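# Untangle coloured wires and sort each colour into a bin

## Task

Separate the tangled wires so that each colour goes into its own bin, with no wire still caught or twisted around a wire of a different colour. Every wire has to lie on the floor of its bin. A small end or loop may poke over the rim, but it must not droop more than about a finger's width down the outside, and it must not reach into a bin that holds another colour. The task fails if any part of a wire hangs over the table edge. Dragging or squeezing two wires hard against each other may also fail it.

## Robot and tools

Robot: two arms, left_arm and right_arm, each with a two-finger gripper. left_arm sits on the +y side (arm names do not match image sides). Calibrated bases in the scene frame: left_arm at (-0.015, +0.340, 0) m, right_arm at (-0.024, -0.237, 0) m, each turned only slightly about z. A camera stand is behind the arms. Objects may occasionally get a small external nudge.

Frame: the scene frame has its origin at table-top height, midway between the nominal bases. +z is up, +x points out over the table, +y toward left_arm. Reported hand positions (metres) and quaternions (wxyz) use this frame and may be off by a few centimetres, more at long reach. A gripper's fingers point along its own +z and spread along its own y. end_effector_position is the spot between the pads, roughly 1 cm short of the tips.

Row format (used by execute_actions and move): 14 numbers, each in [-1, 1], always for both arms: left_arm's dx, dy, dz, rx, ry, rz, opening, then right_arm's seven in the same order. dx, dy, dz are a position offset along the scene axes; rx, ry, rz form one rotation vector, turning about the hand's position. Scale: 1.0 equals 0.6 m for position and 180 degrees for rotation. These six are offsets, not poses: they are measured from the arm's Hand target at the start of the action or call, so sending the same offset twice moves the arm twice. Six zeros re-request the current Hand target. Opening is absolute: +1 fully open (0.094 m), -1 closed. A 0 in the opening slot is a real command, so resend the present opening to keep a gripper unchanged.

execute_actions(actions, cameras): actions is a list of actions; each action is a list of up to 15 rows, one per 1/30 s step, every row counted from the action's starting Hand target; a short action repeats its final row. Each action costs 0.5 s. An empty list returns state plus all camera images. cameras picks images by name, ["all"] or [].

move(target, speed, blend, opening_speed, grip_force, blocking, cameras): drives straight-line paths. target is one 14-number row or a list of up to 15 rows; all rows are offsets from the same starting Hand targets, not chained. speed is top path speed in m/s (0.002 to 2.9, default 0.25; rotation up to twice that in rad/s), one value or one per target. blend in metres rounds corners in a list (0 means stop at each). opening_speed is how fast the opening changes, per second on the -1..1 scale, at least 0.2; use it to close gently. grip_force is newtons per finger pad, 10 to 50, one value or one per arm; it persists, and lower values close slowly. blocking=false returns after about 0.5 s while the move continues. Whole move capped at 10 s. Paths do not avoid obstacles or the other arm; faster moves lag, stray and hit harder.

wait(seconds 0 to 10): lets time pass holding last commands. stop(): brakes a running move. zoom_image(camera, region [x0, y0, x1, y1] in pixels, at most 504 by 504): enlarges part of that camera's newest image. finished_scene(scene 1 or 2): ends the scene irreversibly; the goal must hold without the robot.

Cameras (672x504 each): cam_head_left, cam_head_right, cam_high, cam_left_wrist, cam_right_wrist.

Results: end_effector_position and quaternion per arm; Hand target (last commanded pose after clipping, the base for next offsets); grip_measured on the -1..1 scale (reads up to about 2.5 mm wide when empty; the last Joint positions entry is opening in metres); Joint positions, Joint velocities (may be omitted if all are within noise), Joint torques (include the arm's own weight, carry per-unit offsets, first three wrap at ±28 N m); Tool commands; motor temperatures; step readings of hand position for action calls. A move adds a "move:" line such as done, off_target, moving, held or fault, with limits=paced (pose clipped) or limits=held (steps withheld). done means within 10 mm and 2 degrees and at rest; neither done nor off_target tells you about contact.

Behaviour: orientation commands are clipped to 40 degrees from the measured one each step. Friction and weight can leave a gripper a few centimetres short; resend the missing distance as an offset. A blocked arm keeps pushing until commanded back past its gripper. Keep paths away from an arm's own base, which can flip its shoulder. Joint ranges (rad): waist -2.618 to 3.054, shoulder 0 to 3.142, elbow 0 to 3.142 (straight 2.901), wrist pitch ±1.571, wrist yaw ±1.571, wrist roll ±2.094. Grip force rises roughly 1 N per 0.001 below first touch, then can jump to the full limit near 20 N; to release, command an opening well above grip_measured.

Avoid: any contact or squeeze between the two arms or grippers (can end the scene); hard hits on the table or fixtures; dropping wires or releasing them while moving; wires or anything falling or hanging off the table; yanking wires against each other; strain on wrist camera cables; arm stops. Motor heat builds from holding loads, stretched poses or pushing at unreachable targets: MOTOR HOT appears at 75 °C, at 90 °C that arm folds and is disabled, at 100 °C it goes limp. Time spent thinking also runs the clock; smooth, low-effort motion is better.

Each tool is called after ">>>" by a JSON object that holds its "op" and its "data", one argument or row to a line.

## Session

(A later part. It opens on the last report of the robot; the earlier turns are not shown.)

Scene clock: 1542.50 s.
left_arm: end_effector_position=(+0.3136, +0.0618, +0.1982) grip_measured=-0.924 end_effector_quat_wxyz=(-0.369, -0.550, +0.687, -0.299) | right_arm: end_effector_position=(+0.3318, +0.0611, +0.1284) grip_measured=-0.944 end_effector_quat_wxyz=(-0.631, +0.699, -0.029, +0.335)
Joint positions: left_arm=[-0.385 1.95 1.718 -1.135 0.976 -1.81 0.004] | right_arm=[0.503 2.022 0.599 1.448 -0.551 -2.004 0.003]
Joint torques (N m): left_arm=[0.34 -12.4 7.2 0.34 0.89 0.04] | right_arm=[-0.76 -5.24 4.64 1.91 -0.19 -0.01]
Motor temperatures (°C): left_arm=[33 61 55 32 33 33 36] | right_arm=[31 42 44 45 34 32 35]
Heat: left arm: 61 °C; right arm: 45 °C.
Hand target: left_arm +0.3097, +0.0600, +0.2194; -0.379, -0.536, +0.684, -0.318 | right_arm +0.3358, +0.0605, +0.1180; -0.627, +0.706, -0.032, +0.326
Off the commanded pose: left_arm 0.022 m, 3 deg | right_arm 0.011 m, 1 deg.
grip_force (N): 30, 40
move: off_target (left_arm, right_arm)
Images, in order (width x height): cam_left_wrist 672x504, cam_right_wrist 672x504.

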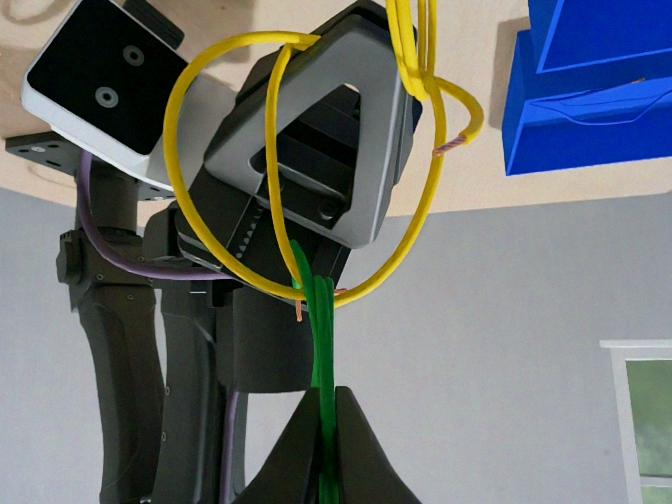

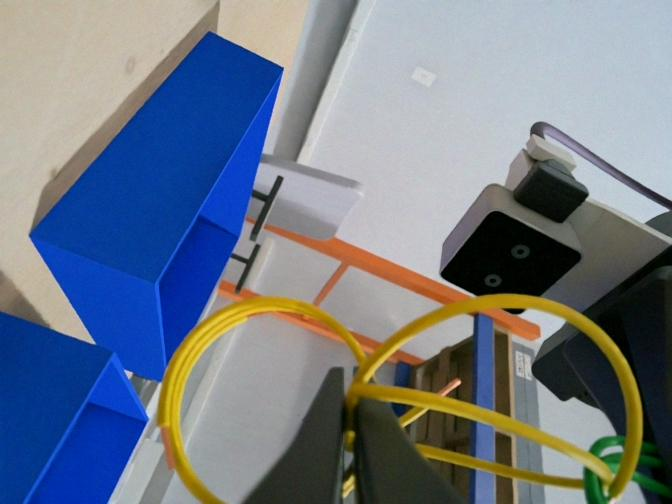

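>>> {"op": "move", "data": {
  "target": [0,0,0,0,0,0,-0.97,-0.08,0,0.03,0,0,0,-0.98],
  "speed": 0.04,
  "cameras": ["cam_right_wrist","cam_left_wrist"]
}}

>>> {"op": "zoom_image", "data": {
  "camera": "cam_left_wrist",
  "region": [180, 100, 480, 430]
}}

Scene clock: 1555.80 s.
left_arm: end_effector_position=(+0.3121, +0.0608, +0.2003) grip_measured=-0.924 end_effector_quat_wxyz=(-0.376, -0.548, +0.684, -0.300) | right_arm: end_effector_position=(+0.2936, +0.0602, +0.1347) grip_measured=-0.944 end_effector_quat_wxyz=(-0.628, +0.704, -0.034, +0.330)
Joint positions: left_arm=[-0.385 1.95 1.718 -1.139 0.991 -1.81 0.004] | right_arm=[0.569 1.901 0.459 1.448 -0.482 -2.004 0.003]
Joint torques (N m): left_arm=[0.13 -12.41 7.28 0.34 0.72 0.05] | right_arm=[0.73 -8.4 2.22 1.91 -0.04 -0.01]
Motor temperatures (°C): left_arm=[33 61 55 32 33 33 36] | right_arm=[31 42 43 45 34 32 36]
Heat: left arm: 61 °C; right arm: 45 °C.
Hand target: left_arm +0.3097, +0.0600, +0.2194; -0.380, -0.536, +0.684, -0.318 | right_arm +0.2878, +0.0606, +0.1361; -0.627, +0.706, -0.032, +0.326
Off the commanded pose: left_arm 0.019 m, 3 deg | right_arm 0.006 m, 0 deg.
grip_force (N): 30, 40
move: off_target (left_arm)
Images, in order (width x height): cam_left_wrist 672x504, cam_right_wrist 672x504.

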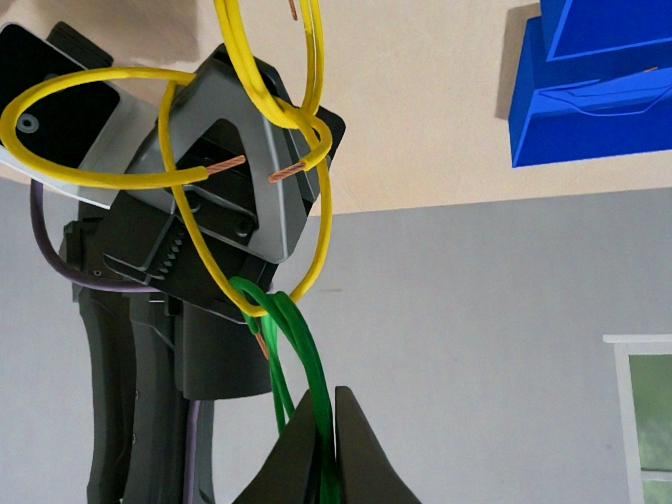

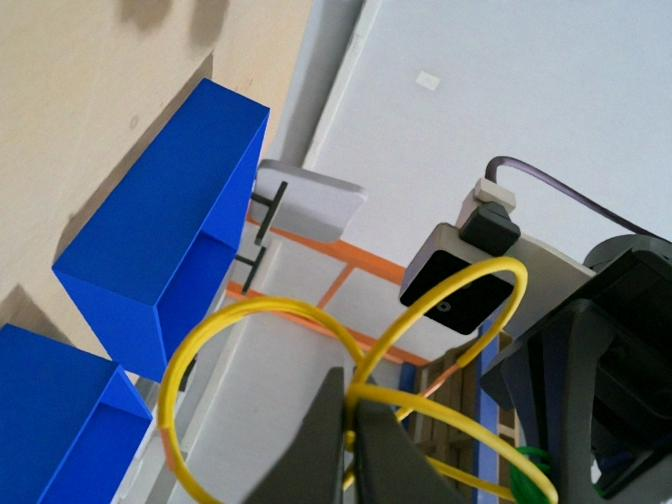

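Scaled by 1.527 from the camera's 672x504 image, which has a finer 960x720 frame.

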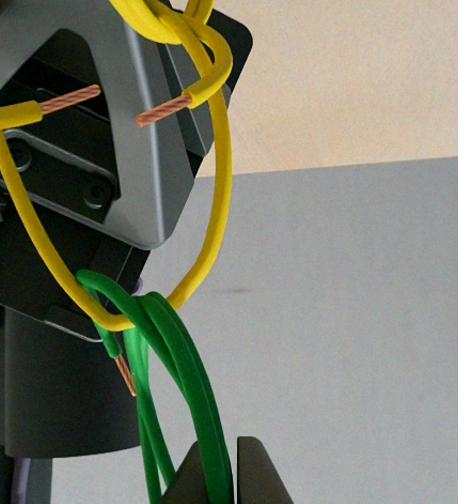

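>>> {"op": "move", "data": {
  "target": [
    [0,0,0,0,0,0,-0.97,0.02,0,0.02,0,0,0,-0.98],
    [0,0,0,0,0,0,-0.97,0.02,0,0.02,0,0,0,-0.5],
    [0,0,0,0,0,0,-0.97,-0.06,-0.14,0.02,0,0,0,-0.5],
    [0,0,0,0,0,0,-0.97,-0.08,-0.18,0.02,0.32,0.553,0,-0.5]
  ],
  "speed": 0.1,
  "opening_speed": 0.4,
  "cameras": ["cam_right_wrist","cam_left_wrist"]
}}

>>> {"op": "zoom_image", "data": {
  "camera": "cam_left_wrist",
  "region": [180, 100, 480, 430]
}}

>>> {"op": "zoom_image", "data": {
  "camera": "cam_right_wrist",
  "region": [200, 100, 480, 380]
}}

Scene clock: 1598.27 s.
left_arm: end_effector_position=(+0.3116, +0.0602, +0.2013) grip_measured=-0.924 end_effector_quat_wxyz=(-0.379, -0.547, +0.683, -0.301) | right_arm: end_effector_position=(+0.2487, -0.0363, +0.1431) grip_measured=-0.502 end_effector_quat_wxyz=(+0.694, -0.559, +0.442, +0.097)
Joint positions: left_arm=[-0.385 1.95 1.718 -1.139 0.998 -1.81 0.004] | right_arm=[0.252 1.586 0.15 1.411 -0.799 -0.78 0.023]
Joint torques (N m): left_arm=[0.03 -12.33 7.09 0.34 0.69 0.03] | right_arm=[-0.57 -4.79 2.32 2.16 -0.23 0.09]
Motor temperatures (°C): left_arm=[33 62 55 32 33 33 36] | right_arm=[31 42 41 46 34 32 35]
Heat: left arm: 62 °C; right arm: 46 °C.
Hand target: left_arm +0.3097, +0.0600, +0.2194; -0.379, -0.536, +0.684, -0.318 | right_arm +0.2444, -0.0382, +0.1480; +0.700, -0.557, +0.435, +0.097 (not the last commanded pose)
Off the commanded pose: left_arm 0.018 m, 2 deg | right_arm 0.015 m, 44 deg.
grip_force (N): 30, 40
move: off_target (left_arm, right_arm; path cut at 10 s); path passed 3 of 4 targets; target 2's new opening was sent with right_arm's hand 0.013 m and 2 deg from that target
Images, in order (width x height): cam_left_wrist 672x504, cam_right_wrist 672x504.

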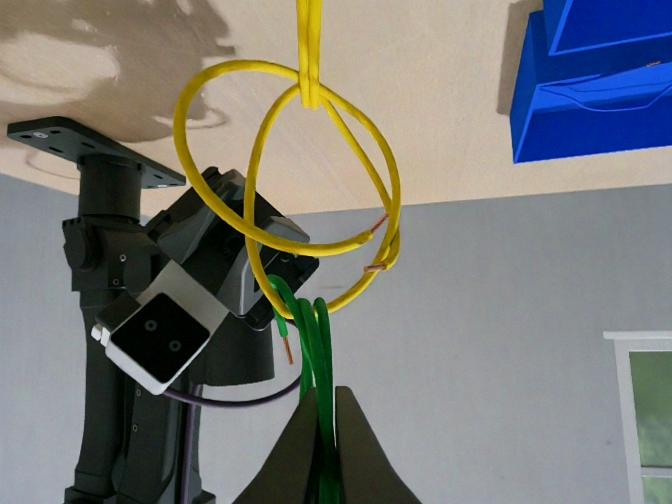

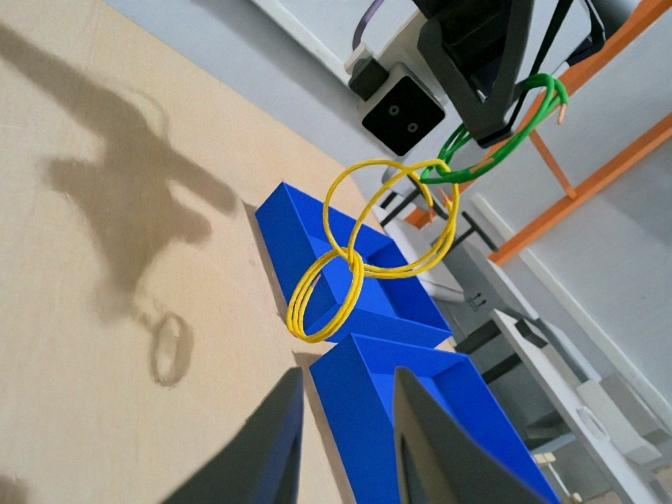

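Scaled by 1.527 from the camera's 672x504 image, which has a finer 960x720 frame.

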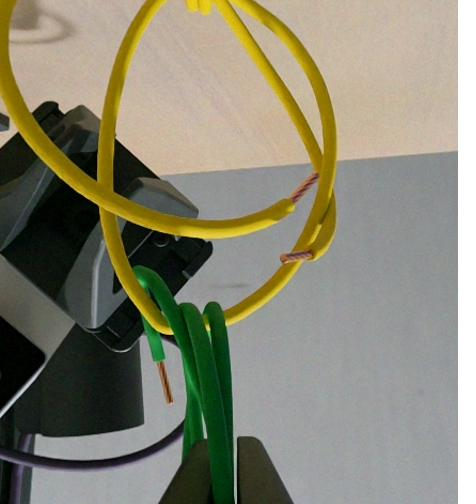

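Scaled by 1.800 from the camera's 672x504 image, which has a finer 960x720 frame.

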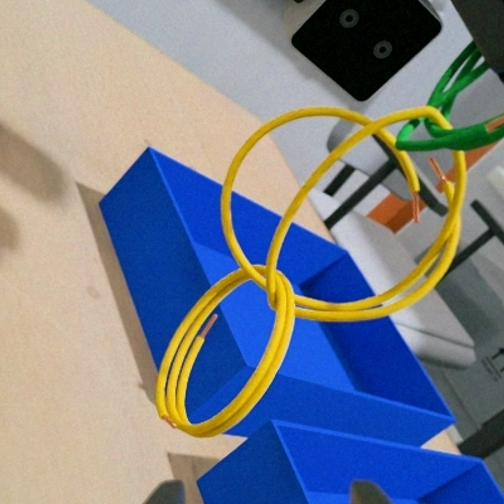

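>>> {"op": "move", "data": {
  "target": [0,0,0,0,0,0,-0.97,0.0,-0.04,0.02,0.13,0.225,0,-0.5],
  "speed": 0.25,
  "cameras": ["cam_right_wrist","cam_left_wrist"]
}}

>>> {"op": "zoom_image", "data": {
  "camera": "cam_right_wrist",
  "region": [250, 100, 530, 380]
}}

Scene clock: 1617.00 s.
left_arm: end_effector_position=(+0.3116, +0.0602, +0.2013) grip_measured=-0.924 end_effector_quat_wxyz=(-0.379, -0.547, +0.683, -0.301) | right_arm: end_effector_position=(+0.2483, -0.0607, +0.1605) grip_measured=-0.502 end_effector_quat_wxyz=(+0.607, -0.339, +0.619, +0.364)
Joint positions: left_arm=[-0.385 1.95 1.718 -1.139 0.998 -1.81 0.004] | right_arm=[0.121 1.459 0.15 1.312 -0.933 0.042 0.023]
Joint torques (N m): left_arm=[0.28 -12.26 7.25 0.36 0.68 0.02] | right_arm=[-0.58 -4.3 3.11 1.71 -0.18 0.03]
Motor temperatures (°C): left_arm=[33 62 55 32 33 33 36] | right_arm=[31 41 40 46 34 32 35]
Heat: left arm: 62 °C; right arm: 46 °C.
Hand target: left_arm +0.3097, +0.0600, +0.2194; -0.379, -0.536, +0.684, -0.318 | right_arm +0.2445, -0.0622, +0.1600; +0.604, -0.339, +0.621, +0.367
Off the commanded pose: left_arm 0.018 m, 2 deg | right_arm 0.004 m, 1 deg.
grip_force (N): 30, 40
move: off_target (left_arm)
Images, in order (width x height): cam_left_wrist 672x504, cam_right_wrist 672x504.

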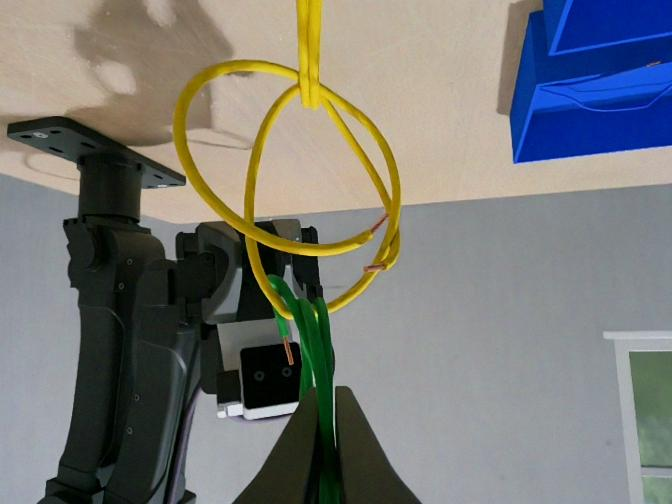

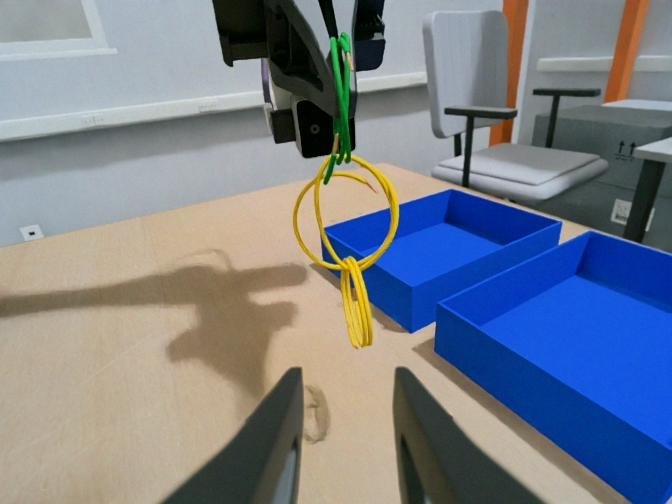

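Scaled by 1.800 from the camera's 672x504 image, which has a finer 960x720 frame.

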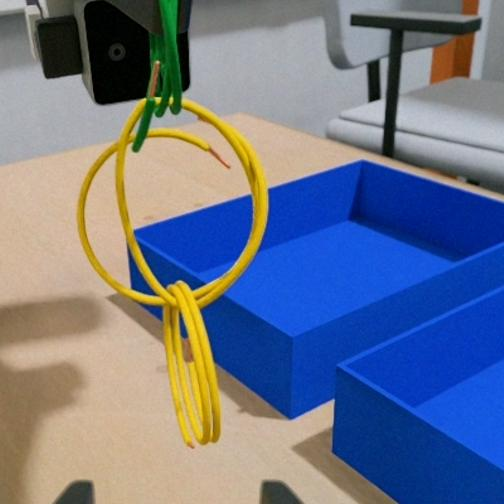

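>>> {"op": "move", "data": {
  "target": [
    [0,0,0,0,0,0,-0.97,0.04,0.1,-0.005,0,0,0,-0.7],
    [0,0,0,0,0,0,-0.97,0.081,0.165,-0.009,0,0,0,-0.7]
  ],
  "speed": 0.08,
  "cameras": ["cam_right_wrist","cam_left_wrist"]
}}

>>> {"op": "zoom_image", "data": {
  "camera": "cam_right_wrist",
  "region": [200, 204, 500, 504]
}}

>>> {"op": "zoom_image", "data": {
  "camera": "cam_left_wrist",
  "region": [150, 50, 450, 350]
}}

Scene clock: 1641.90 s.
left_arm: end_effector_position=(+0.3116, +0.0602, +0.2013) grip_measured=-0.924 end_effector_quat_wxyz=(-0.379, -0.547, +0.683, -0.301) | right_arm: end_effector_position=(+0.2871, +0.0335, +0.1520) grip_measured=-0.699 end_effector_quat_wxyz=(+0.599, -0.342, +0.623, +0.369)
Joint positions: left_arm=[-0.385 1.95 1.718 -1.139 0.998 -1.81 0.004] | right_arm=[0.482 1.737 0.401 1.324 -0.584 0.043 0.014]
Joint torques (N m): left_arm=[0.38 -12.19 7.25 0.28 0.67 0.05] | right_arm=[0.5 -4.18 5.98 2.04 0.1 0.03]
Motor temperatures (°C): left_arm=[33 63 55 32 33 33 36] | right_arm=[31 40 41 46 34 32 35]
Heat: left arm: 63 °C; right arm: 46 °C.
Hand target: left_arm +0.3097, +0.0600, +0.2194; -0.379, -0.536, +0.684, -0.318 | right_arm +0.2929, +0.0369, +0.1545; +0.604, -0.339, +0.621, +0.367
Off the commanded pose: left_arm 0.018 m, 2 deg | right_arm 0.007 m, 1 deg.
grip_force (N): 30, 40
move: off_target (left_arm)
Images, in order (width x height): cam_left_wrist 672x504, cam_right_wrist 672x504.

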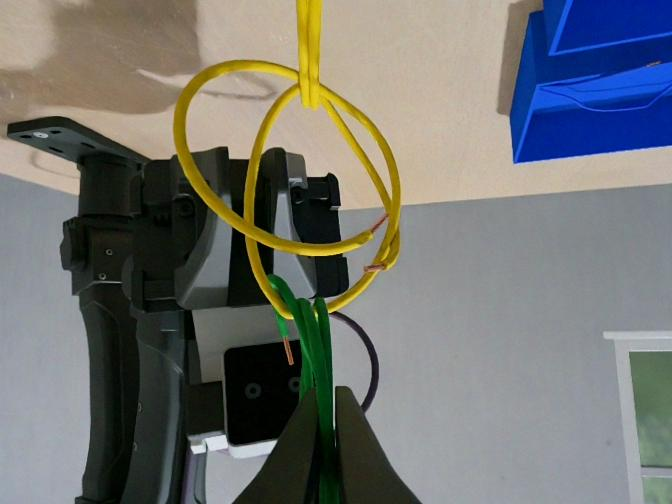

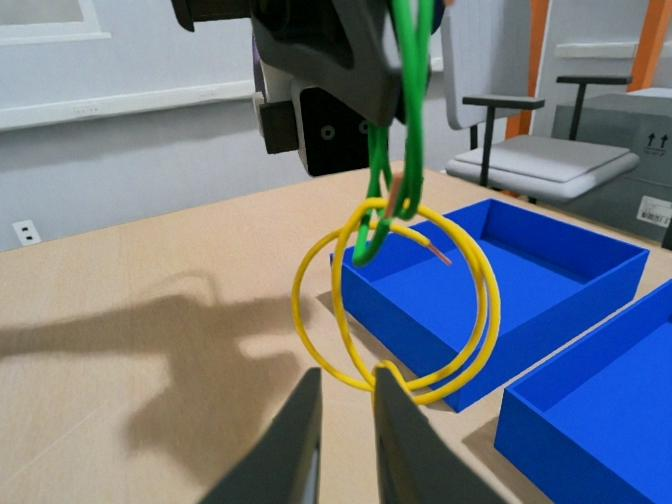

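Scaled by 1.680 from the camera's 672x504 image, which has a finer 960x720 frame.

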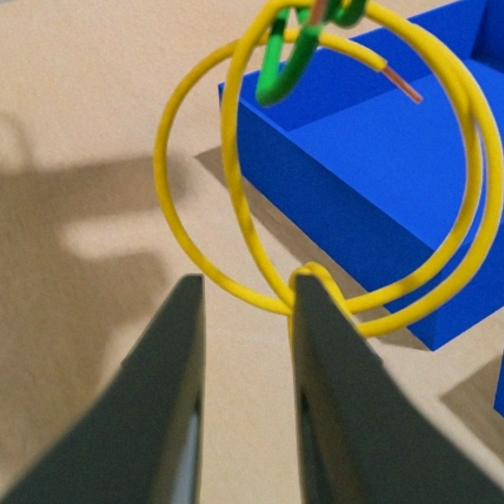

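Scaled by 1.680 from the camera's 672x504 image, which has a finer 960x720 frame.

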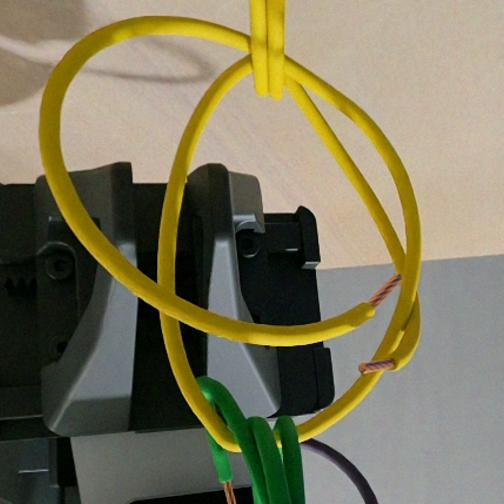

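>>> {"op": "move", "data": {
  "target": [
    [0,0,0,0,0,0,-0.97,0,0,0.012,0,0,0,-0.7],
    [0,0,0,0,0,0,-0.97,0.027,0.047,0.014,0,0,0,-0.7]
  ],
  "speed": 0.05,
  "cameras": ["cam_right_wrist","cam_left_wrist"]
}}

>>> {"op": "zoom_image", "data": {
  "camera": "cam_right_wrist",
  "region": [200, 204, 500, 504]
}}

>>> {"op": "zoom_image", "data": {
  "camera": "cam_left_wrist",
  "region": [150, 50, 450, 350]
}}

Scene clock: 1656.87 s.
left_arm: end_effector_position=(+0.3116, +0.0602, +0.2013) grip_measured=-0.924 end_effector_quat_wxyz=(-0.379, -0.547, +0.683, -0.301) | right_arm: end_effector_position=(+0.3035, +0.0608, +0.1628) grip_measured=-0.699 end_effector_quat_wxyz=(+0.603, -0.342, +0.619, +0.369)
Joint positions: left_arm=[-0.385 1.95 1.718 -1.139 0.998 -1.81 0.004] | right_arm=[0.544 1.774 0.52 1.254 -0.521 0.044 0.014]
Joint torques (N m): left_arm=[0.21 -12.26 7.36 0.31 0.7 0.04] | right_arm=[0.55 -4.86 6.65 1.92 0.11 0.02]
Motor temperatures (°C): left_arm=[33 63 55 32 33 33 36] | right_arm=[31 40 41 46 34 32 35]
Heat: left arm: 63 °C; right arm: 46 °C.
Hand target: left_arm +0.3097, +0.0600, +0.2194; -0.379, -0.536, +0.684, -0.318 | right_arm +0.3092, +0.0651, +0.1630; +0.604, -0.339, +0.621, +0.367
Off the commanded pose: left_arm 0.018 m, 2 deg | right_arm 0.007 m, 0 deg.
grip_force (N): 30, 40
move: off_target (left_arm)
Images, in order (width x height): cam_left_wrist 672x504, cam_right_wrist 672x504.

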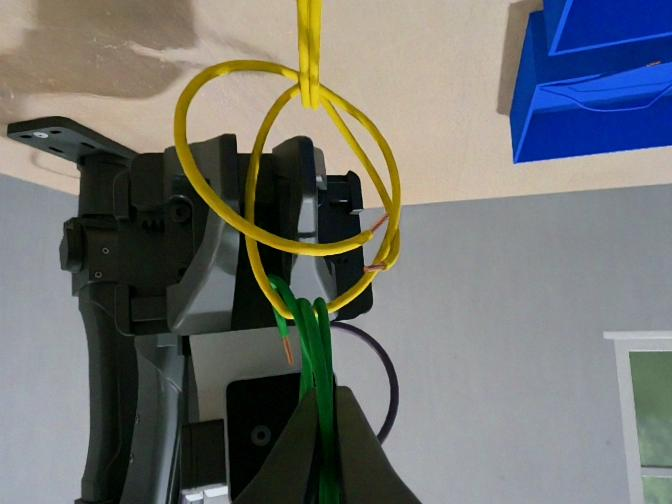

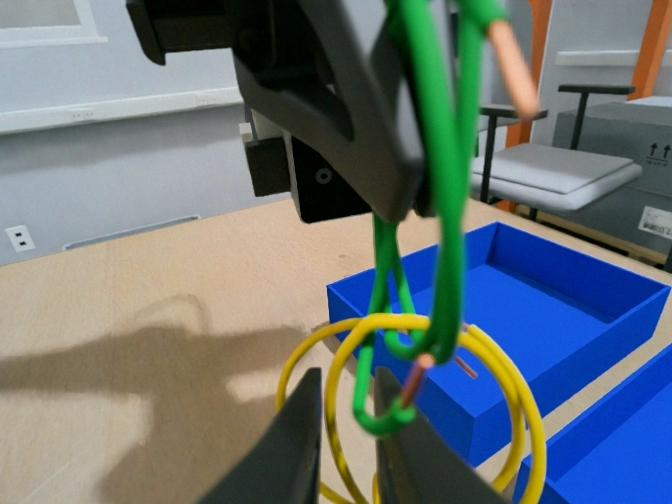

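Scaled by 1.680 from the camera's 672x504 image, which has a finer 960x720 frame.

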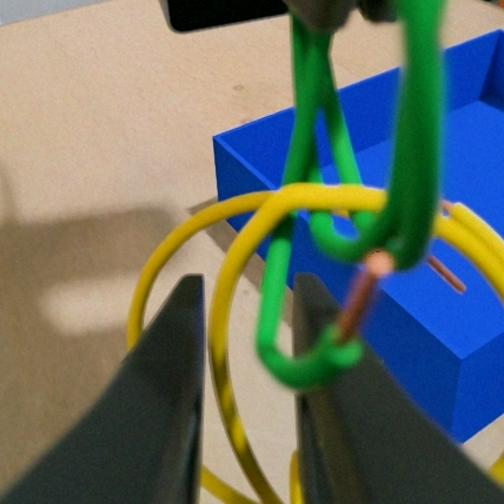

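Scaled by 1.680 from the camera's 672x504 image, which has a finer 960x720 frame.

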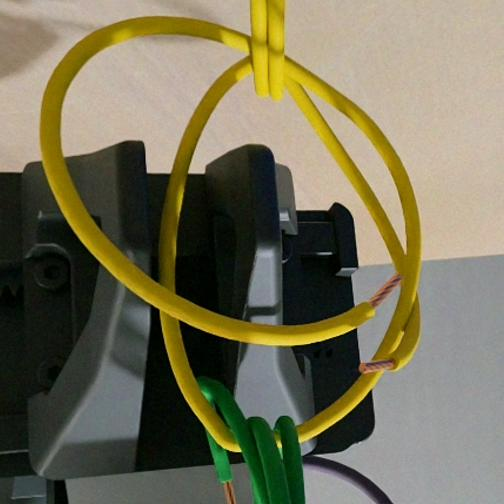

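>>> {"op": "move", "data": {
  "target": [
    [0,0,0,0,0,0,-0.97,-0.004,0,-0.02,0,0,0,-0.7],
    [0,0,0,0,0,0,-0.97,-0.004,0,-0.02,0,0,0,-0.98]
  ],
  "speed": 0.05,
  "opening_speed": 0.4,
  "cameras": ["cam_right_wrist","cam_left_wrist"]
}}

>>> {"op": "zoom_image", "data": {
  "camera": "cam_right_wrist",
  "region": [200, 204, 500, 504]
}}

>>> {"op": "zoom_image", "data": {
  "camera": "cam_left_wrist",
  "region": [150, 50, 450, 350]
}}

Scene clock: 1681.27 s.
left_arm: end_effector_position=(+0.3116, +0.0602, +0.2013) grip_measured=-0.924 end_effector_quat_wxyz=(-0.379, -0.547, +0.683, -0.301) | right_arm: end_effector_position=(+0.3047, +0.0627, +0.1518) grip_measured=-0.946 end_effector_quat_wxyz=(+0.601, -0.342, +0.622, +0.369)
Joint positions: left_arm=[-0.385 1.95 1.718 -1.139 0.998 -1.81 0.004] | right_arm=[0.548 1.824 0.52 1.297 -0.516 0.044 0.003]
Joint torques (N m): left_arm=[0.32 -12.42 7.38 0.3 0.71 0.03] | right_arm=[0.55 -5.05 4.89 2.21 0.1 0.02]
Motor temperatures (°C): left_arm=[33 63 56 32 33 33 36] | right_arm=[31 41 42 45 34 32 35]
Heat: left arm: 63 °C; right arm: 45 °C.
Hand target: left_arm +0.3097, +0.0600, +0.2194; -0.379, -0.536, +0.684, -0.318 | right_arm +0.3068, +0.0651, +0.1510; +0.604, -0.339, +0.621, +0.367
Off the commanded pose: left_arm 0.018 m, 2 deg | right_arm 0.003 m, 0 deg.
grip_force (N): 30, 40
move: off_target (left_arm)
Images, in order (width x height): cam_left_wrist 672x504, cam_right_wrist 672x504.

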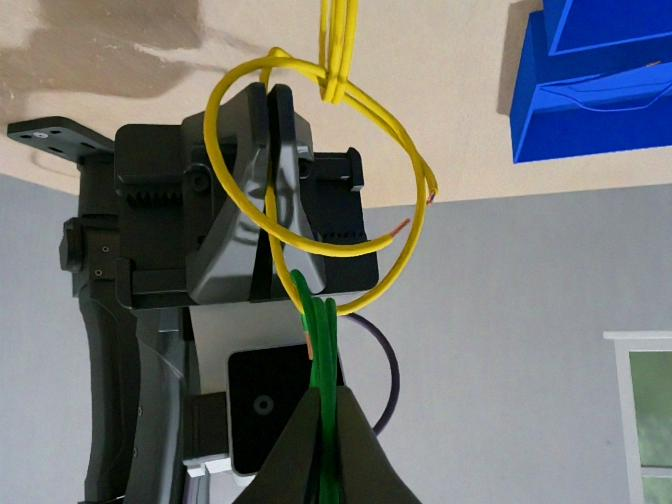

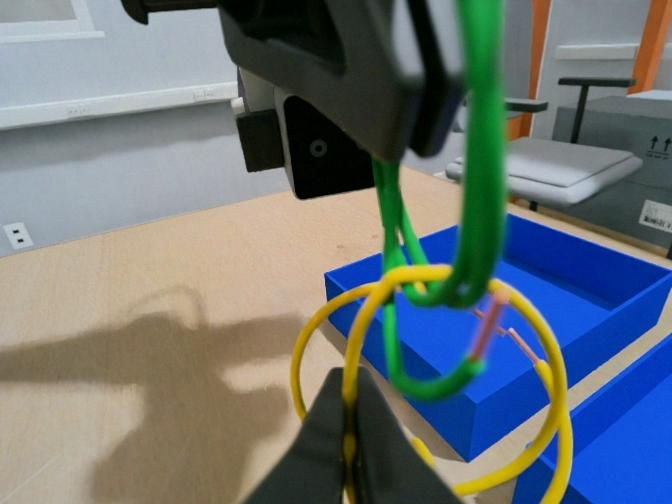

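Scaled by 1.680 from the camera's 672x504 image, which has a finer 960x720 frame.

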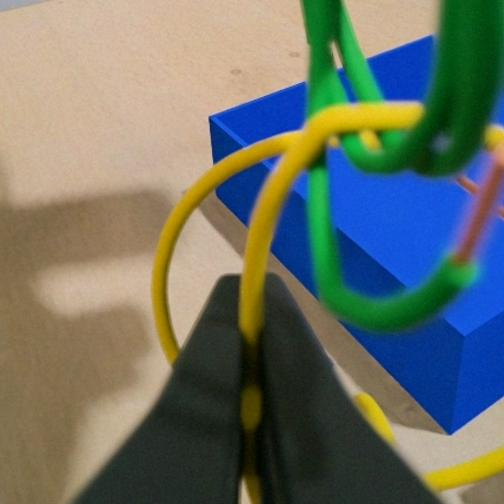

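Scaled by 1.680 from the camera's 672x504 image, which has a finer 960x720 frame.

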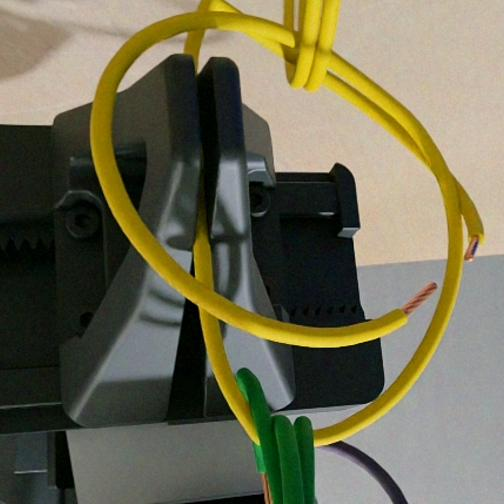

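>>> {"op": "move", "data": {
  "target": [0,0.04,0.05,0,0,0,-0.97,-0.1,-0.08,-0.04,0,0,0,-0.98],
  "speed": 0.04,
  "cameras": ["cam_right_wrist","cam_left_wrist"]
}}

>>> {"op": "zoom_image", "data": {
  "camera": "cam_right_wrist",
  "region": [250, 104, 650, 504]
}}

Scene clock: 1697.70 s.
left_arm: end_effector_position=(+0.3117, +0.0824, +0.2361) grip_measured=-0.924 end_effector_quat_wxyz=(-0.375, -0.542, +0.687, -0.307) | right_arm: end_effector_position=(+0.2484, +0.0194, +0.1047) grip_measured=-0.947 end_effector_quat_wxyz=(+0.569, -0.337, +0.656, +0.365)
Joint positions: left_arm=[-0.329 1.95 1.859 -1.355 1.007 -1.7 0.004] | right_arm=[0.515 1.824 0.221 1.502 -0.539 0.044 0.003]
Joint torques (N m): left_arm=[0.59 -11.12 7.23 0.13 0.68 0.07] | right_arm=[-0.59 -6.67 1.62 3.01 -0.23 -0.06]
Motor temperatures (°C): left_arm=[33 63 56 32 33 33 36] | right_arm=[31 41 41 46 34 32 35]
Heat: left arm: 63 °C; right arm: 46 °C.
Hand target: left_arm +0.3096, +0.0840, +0.2494; -0.380, -0.536, +0.684, -0.318 | right_arm +0.2468, +0.0171, +0.1270; +0.604, -0.339, +0.621, +0.367
Off the commanded pose: left_arm 0.014 m, 2 deg | right_arm 0.022 m, 6 deg.
joint sent to its limit (right arm) — joint 4 (wrist pitch), upper limit. The joint targets still meet the commanded pose.
grip_force (N): 30, 40
move: off_target (left_arm, right_arm)
Images, in order (width x height): cam_left_wrist 672x504, cam_right_wrist 672x504.

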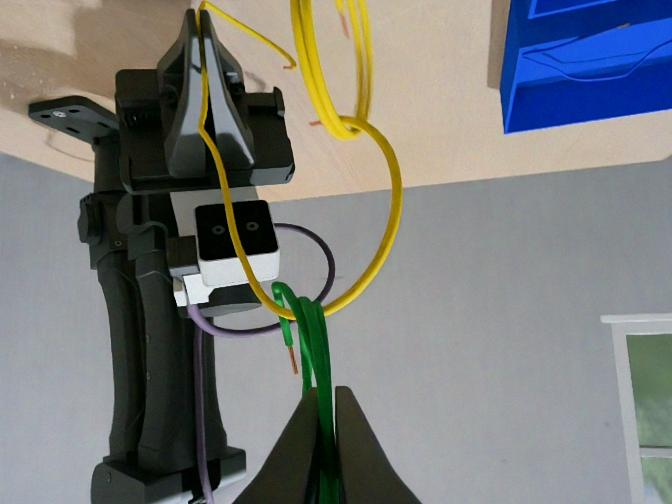

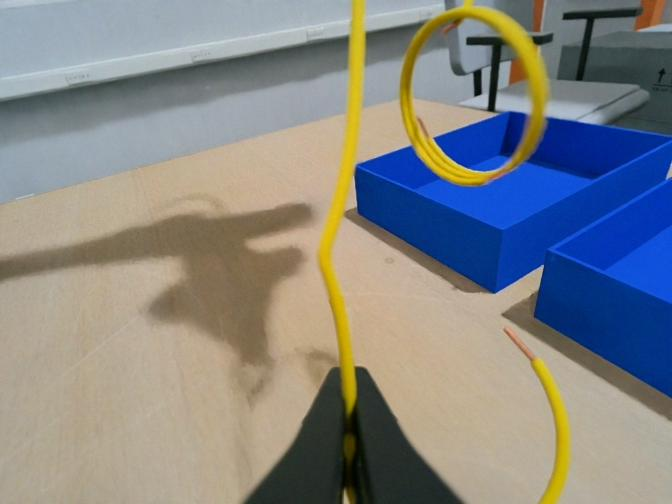

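Scaled by 1.260 from the camera's 672x504 image, which has a finer 960x720 frame.

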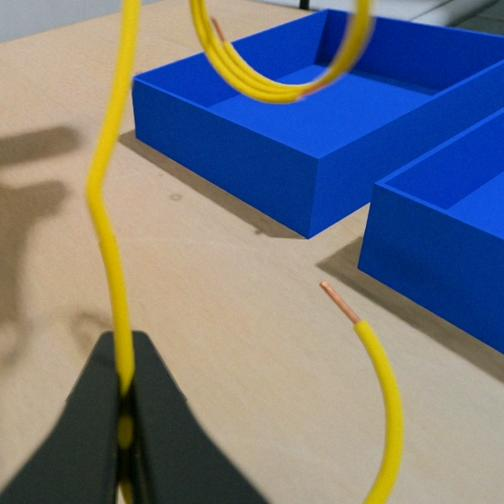

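>>> {"op": "move", "data": {
  "target": [0,0.0,-0.155,0,0,0,-0.97,-0.02,-0.02,-0.05,0,0,0,-0.98],
  "speed": 0.08,
  "cameras": ["cam_right_wrist","cam_left_wrist","cam_high"]
}}

>>> {"op": "zoom_image", "data": {
  "camera": "cam_high",
  "region": [180, 140, 340, 300]
}}

Scene clock: 1711.83 s.
left_arm: end_effector_position=(+0.3098, +0.0828, +0.1540) grip_measured=-0.924 end_effector_quat_wxyz=(-0.374, -0.538, +0.689, -0.309) | right_arm: end_effector_position=(+0.2355, +0.0064, +0.0872) grip_measured=-0.947 end_effector_quat_wxyz=(+0.552, -0.352, +0.668, +0.355)
Joint positions: left_arm=[-0.329 1.948 1.528 -1.027 1.01 -1.689 0.004] | right_arm=[0.482 1.831 0.161 1.503 -0.579 -0.006 0.003]
Joint torques (N m): left_arm=[0.72 -10.58 4.78 0.46 0.66 0.01] | right_arm=[-0.61 -3.32 1.33 2.98 -0.26 -0.11]
Motor temperatures (°C): left_arm=[33 62 57 32 33 33 36] | right_arm=[31 41 40 48 34 32 35]
Heat: left arm: 62 °C; right arm: 48 °C.
Hand target: left_arm +0.3096, +0.0840, +0.1565; -0.380, -0.536, +0.684, -0.318 | right_arm +0.2348, +0.0050, +0.0970; +0.604, -0.339, +0.621, +0.367
Off the commanded pose: left_arm 0.003 m, 1 deg | right_arm 0.010 m, 8 deg.
joint sent to its limit (right arm) — joint 4 (wrist pitch), upper limit. The joint targets are off in orientation, not in position.
grip_force (N): 30, 40
move: off_target (right_arm)
Images, in order (width x height): cam_high 672x504, cam_left_wrist 672x504, cam_right_wrist 672x504.

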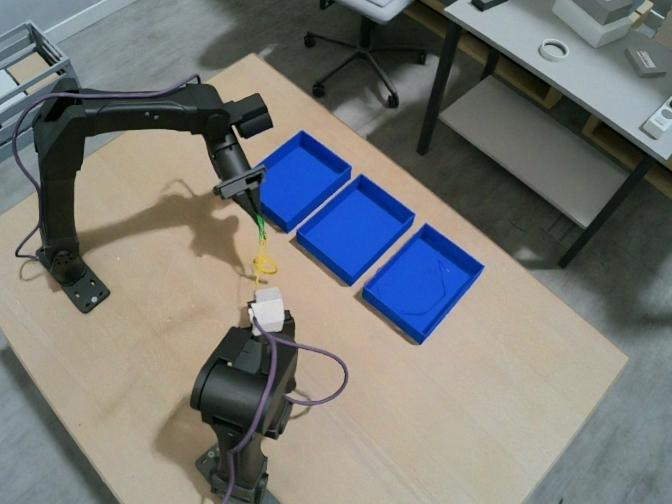

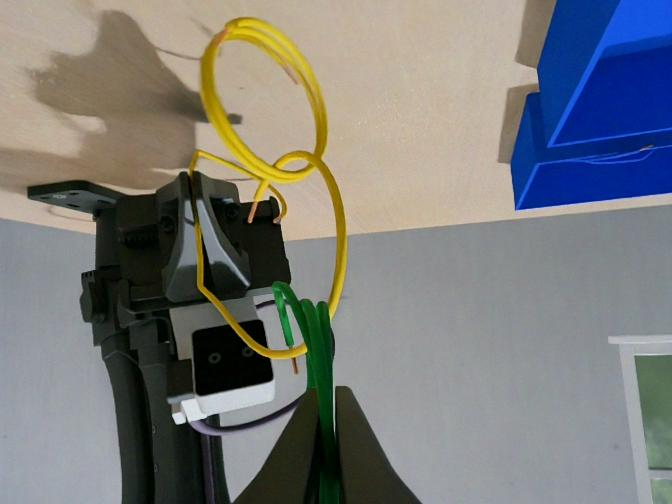

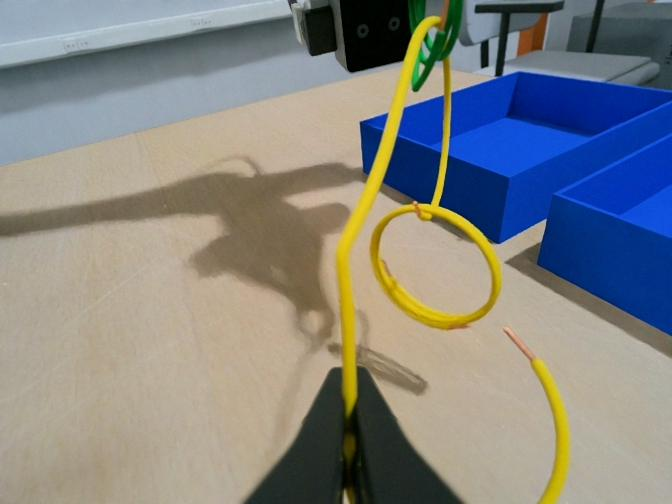

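Scaled by 3.150 from the camera's 672x504 image, which has a finer 960x720 frame.

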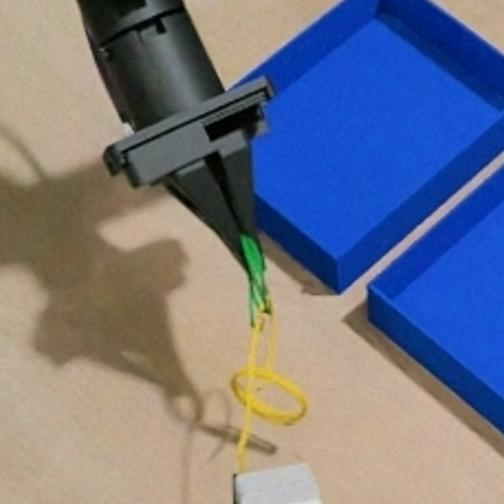

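>>> {"op": "move", "data": {
  "target": [
    [0,0.0,-0.06,0,0,0,-0.97,0,0,-0.02,0,0,0,-0.98],
    [0.05,0.1,-0.05,0,0,0,-0.97,-0.02,-0.06,-0.02,0,0,0,-0.98]
  ],
  "speed": 0.05,
  "cameras": ["cam_right_wrist","cam_left_wrist","cam_high"]
}}

>>> {"op": "zoom_image", "data": {
  "camera": "cam_high",
  "region": [180, 140, 340, 300]
}}

Scene clock: 1724.50 s.
left_arm: end_effector_position=(+0.3380, +0.1435, +0.1270) grip_measured=-0.924 end_effector_quat_wxyz=(-0.370, -0.534, +0.690, -0.319) | right_arm: end_effector_position=(+0.2218, -0.0306, +0.0657) grip_measured=-0.947 end_effector_quat_wxyz=(+0.524, -0.357, +0.686, +0.358)
Joint positions: left_arm=[-0.156 2.086 1.616 -1.228 1.016 -1.368 0.004] | right_arm=[0.31 1.853 0.076 1.503 -0.761 -0.071 0.003]
Joint torques (N m): left_arm=[0.23 -8.94 6.6 -0.25 0.59 0.08] | right_arm=[-0.57 -5.6 0.7 2.87 -0.35 -0.11]
Motor temperatures (°C): left_arm=[33 62 55 32 33 33 36] | right_arm=[31 40 40 49 34 32 35]
Heat: left arm: 62 °C; right arm: 49 °C.
Hand target: left_arm +0.3396, +0.1439, +0.1264; -0.379, -0.535, +0.684, -0.318 | right_arm +0.2227, -0.0309, +0.0850; +0.604, -0.339, +0.621, +0.367
Off the commanded pose: left_arm 0.002 m, 1 deg | right_arm 0.019 m, 12 deg.
joint sent to its limit (right arm) — joint 4 (wrist pitch), upper limit. The joint targets are off in orientation, not in position.
grip_force (N): 30, 40
move: off_target (right_arm)
Images, in order (width x height): cam_high 672x504, cam_left_wrist 672x504, cam_right_wrist 672x504.

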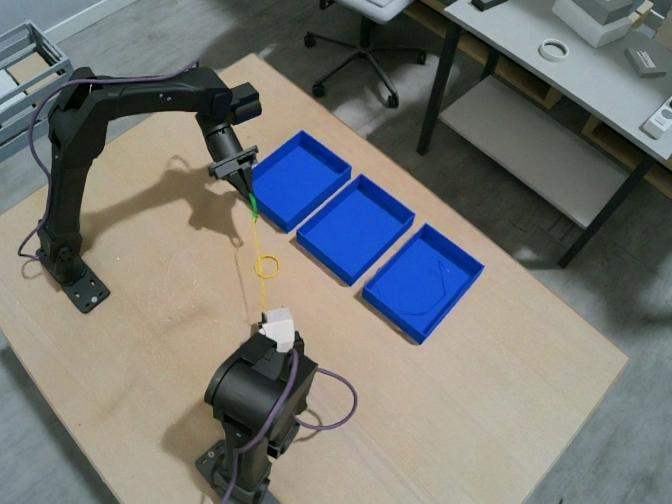

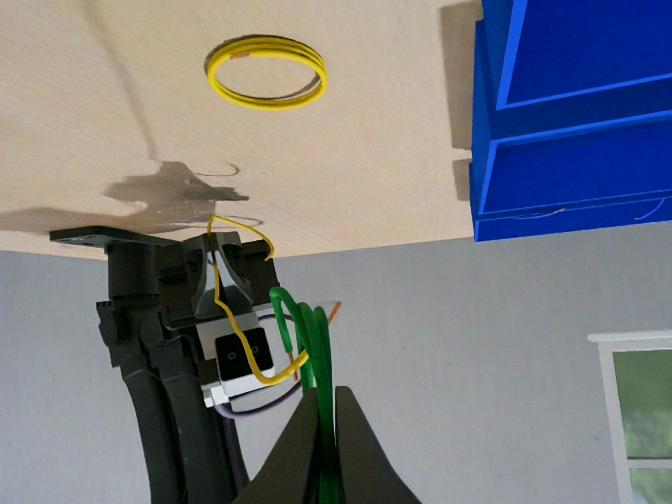

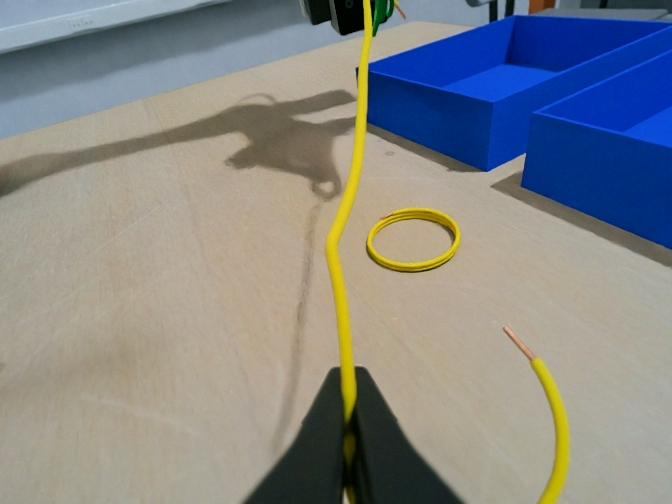

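Scaled by 3.150 from the camera's 672x504 image, which has a finer 960x720 frame.

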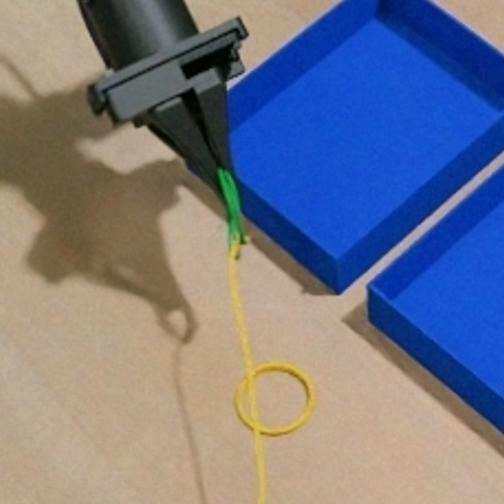

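>>> {"op": "move", "data": {
  "target": [0.02,0.1,0.08,0,0,0,-0.97,0,0,0,0,0,0,-0.98],
  "speed": 0.05,
  "cameras": ["cam_right_wrist","cam_left_wrist","cam_high"]
}}

Scene clock: 1731.33 s.
left_arm: end_effector_position=(+0.3528, +0.2030, +0.1607) grip_measured=-0.924 end_effector_quat_wxyz=(-0.361, -0.554, +0.676, -0.325) | right_arm: end_effector_position=(+0.2217, -0.0306, +0.0658) grip_measured=-0.947 end_effector_quat_wxyz=(+0.523, -0.357, +0.686, +0.358)
Joint positions: left_arm=[0 2.129 1.813 -1.541 0.987 -1.183 0.004] | right_arm=[0.31 1.853 0.076 1.503 -0.762 -0.071 0.003]
Joint torques (N m): left_arm=[0.47 -13.19 5.98 -0.5 0.54 0.05] | right_arm=[-0.59 -5.6 0.72 2.88 -0.35 -0.11]
Motor temperatures (°C): left_arm=[33 60 55 32 33 33 36] | right_arm=[31 41 40 49 34 32 36]
Heat: left arm: 60 °C; right arm: 49 °C.
Hand target: left_arm +0.3516, +0.2040, +0.1745; -0.379, -0.536, +0.684, -0.318 | right_arm +0.2228, -0.0310, +0.0850; +0.604, -0.339, +0.621, +0.367
Off the commanded pose: left_arm 0.014 m, 3 deg | right_arm 0.019 m, 12 deg.
joint sent to its limit (left arm) — joint 4 (wrist pitch), lower limit. The joint targets are off in orientation, not in position.
joint sent to its limit (right arm) — joint 4 (wrist pitch), upper limit. The joint targets are off in orientation, not in position.
grip_force (N): 30, 40
move: off_target (left_arm, right_arm)
Images, in order (width x height): cam_high 672x504, cam_left_wrist 672x504, cam_right_wrist 672x504.

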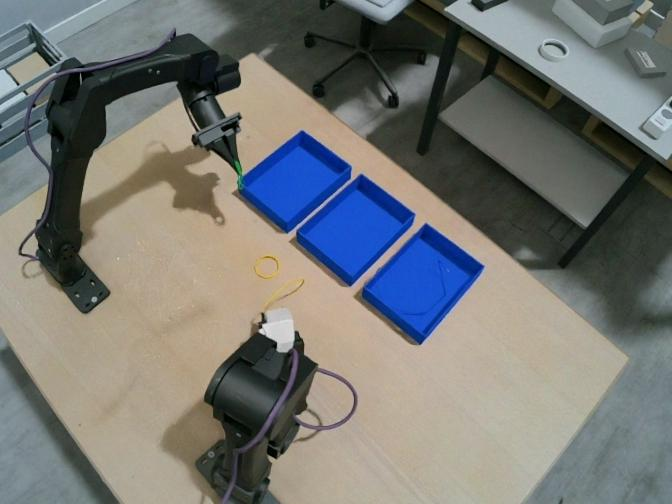

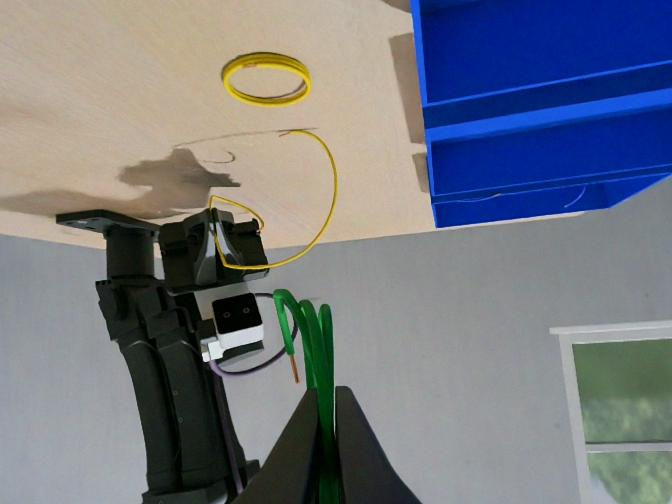

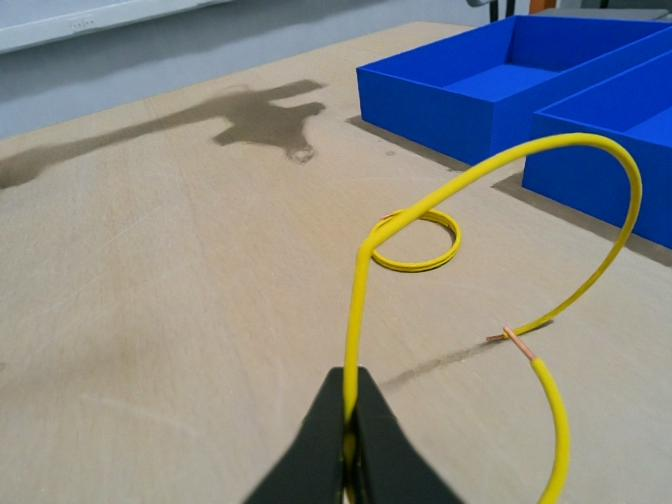

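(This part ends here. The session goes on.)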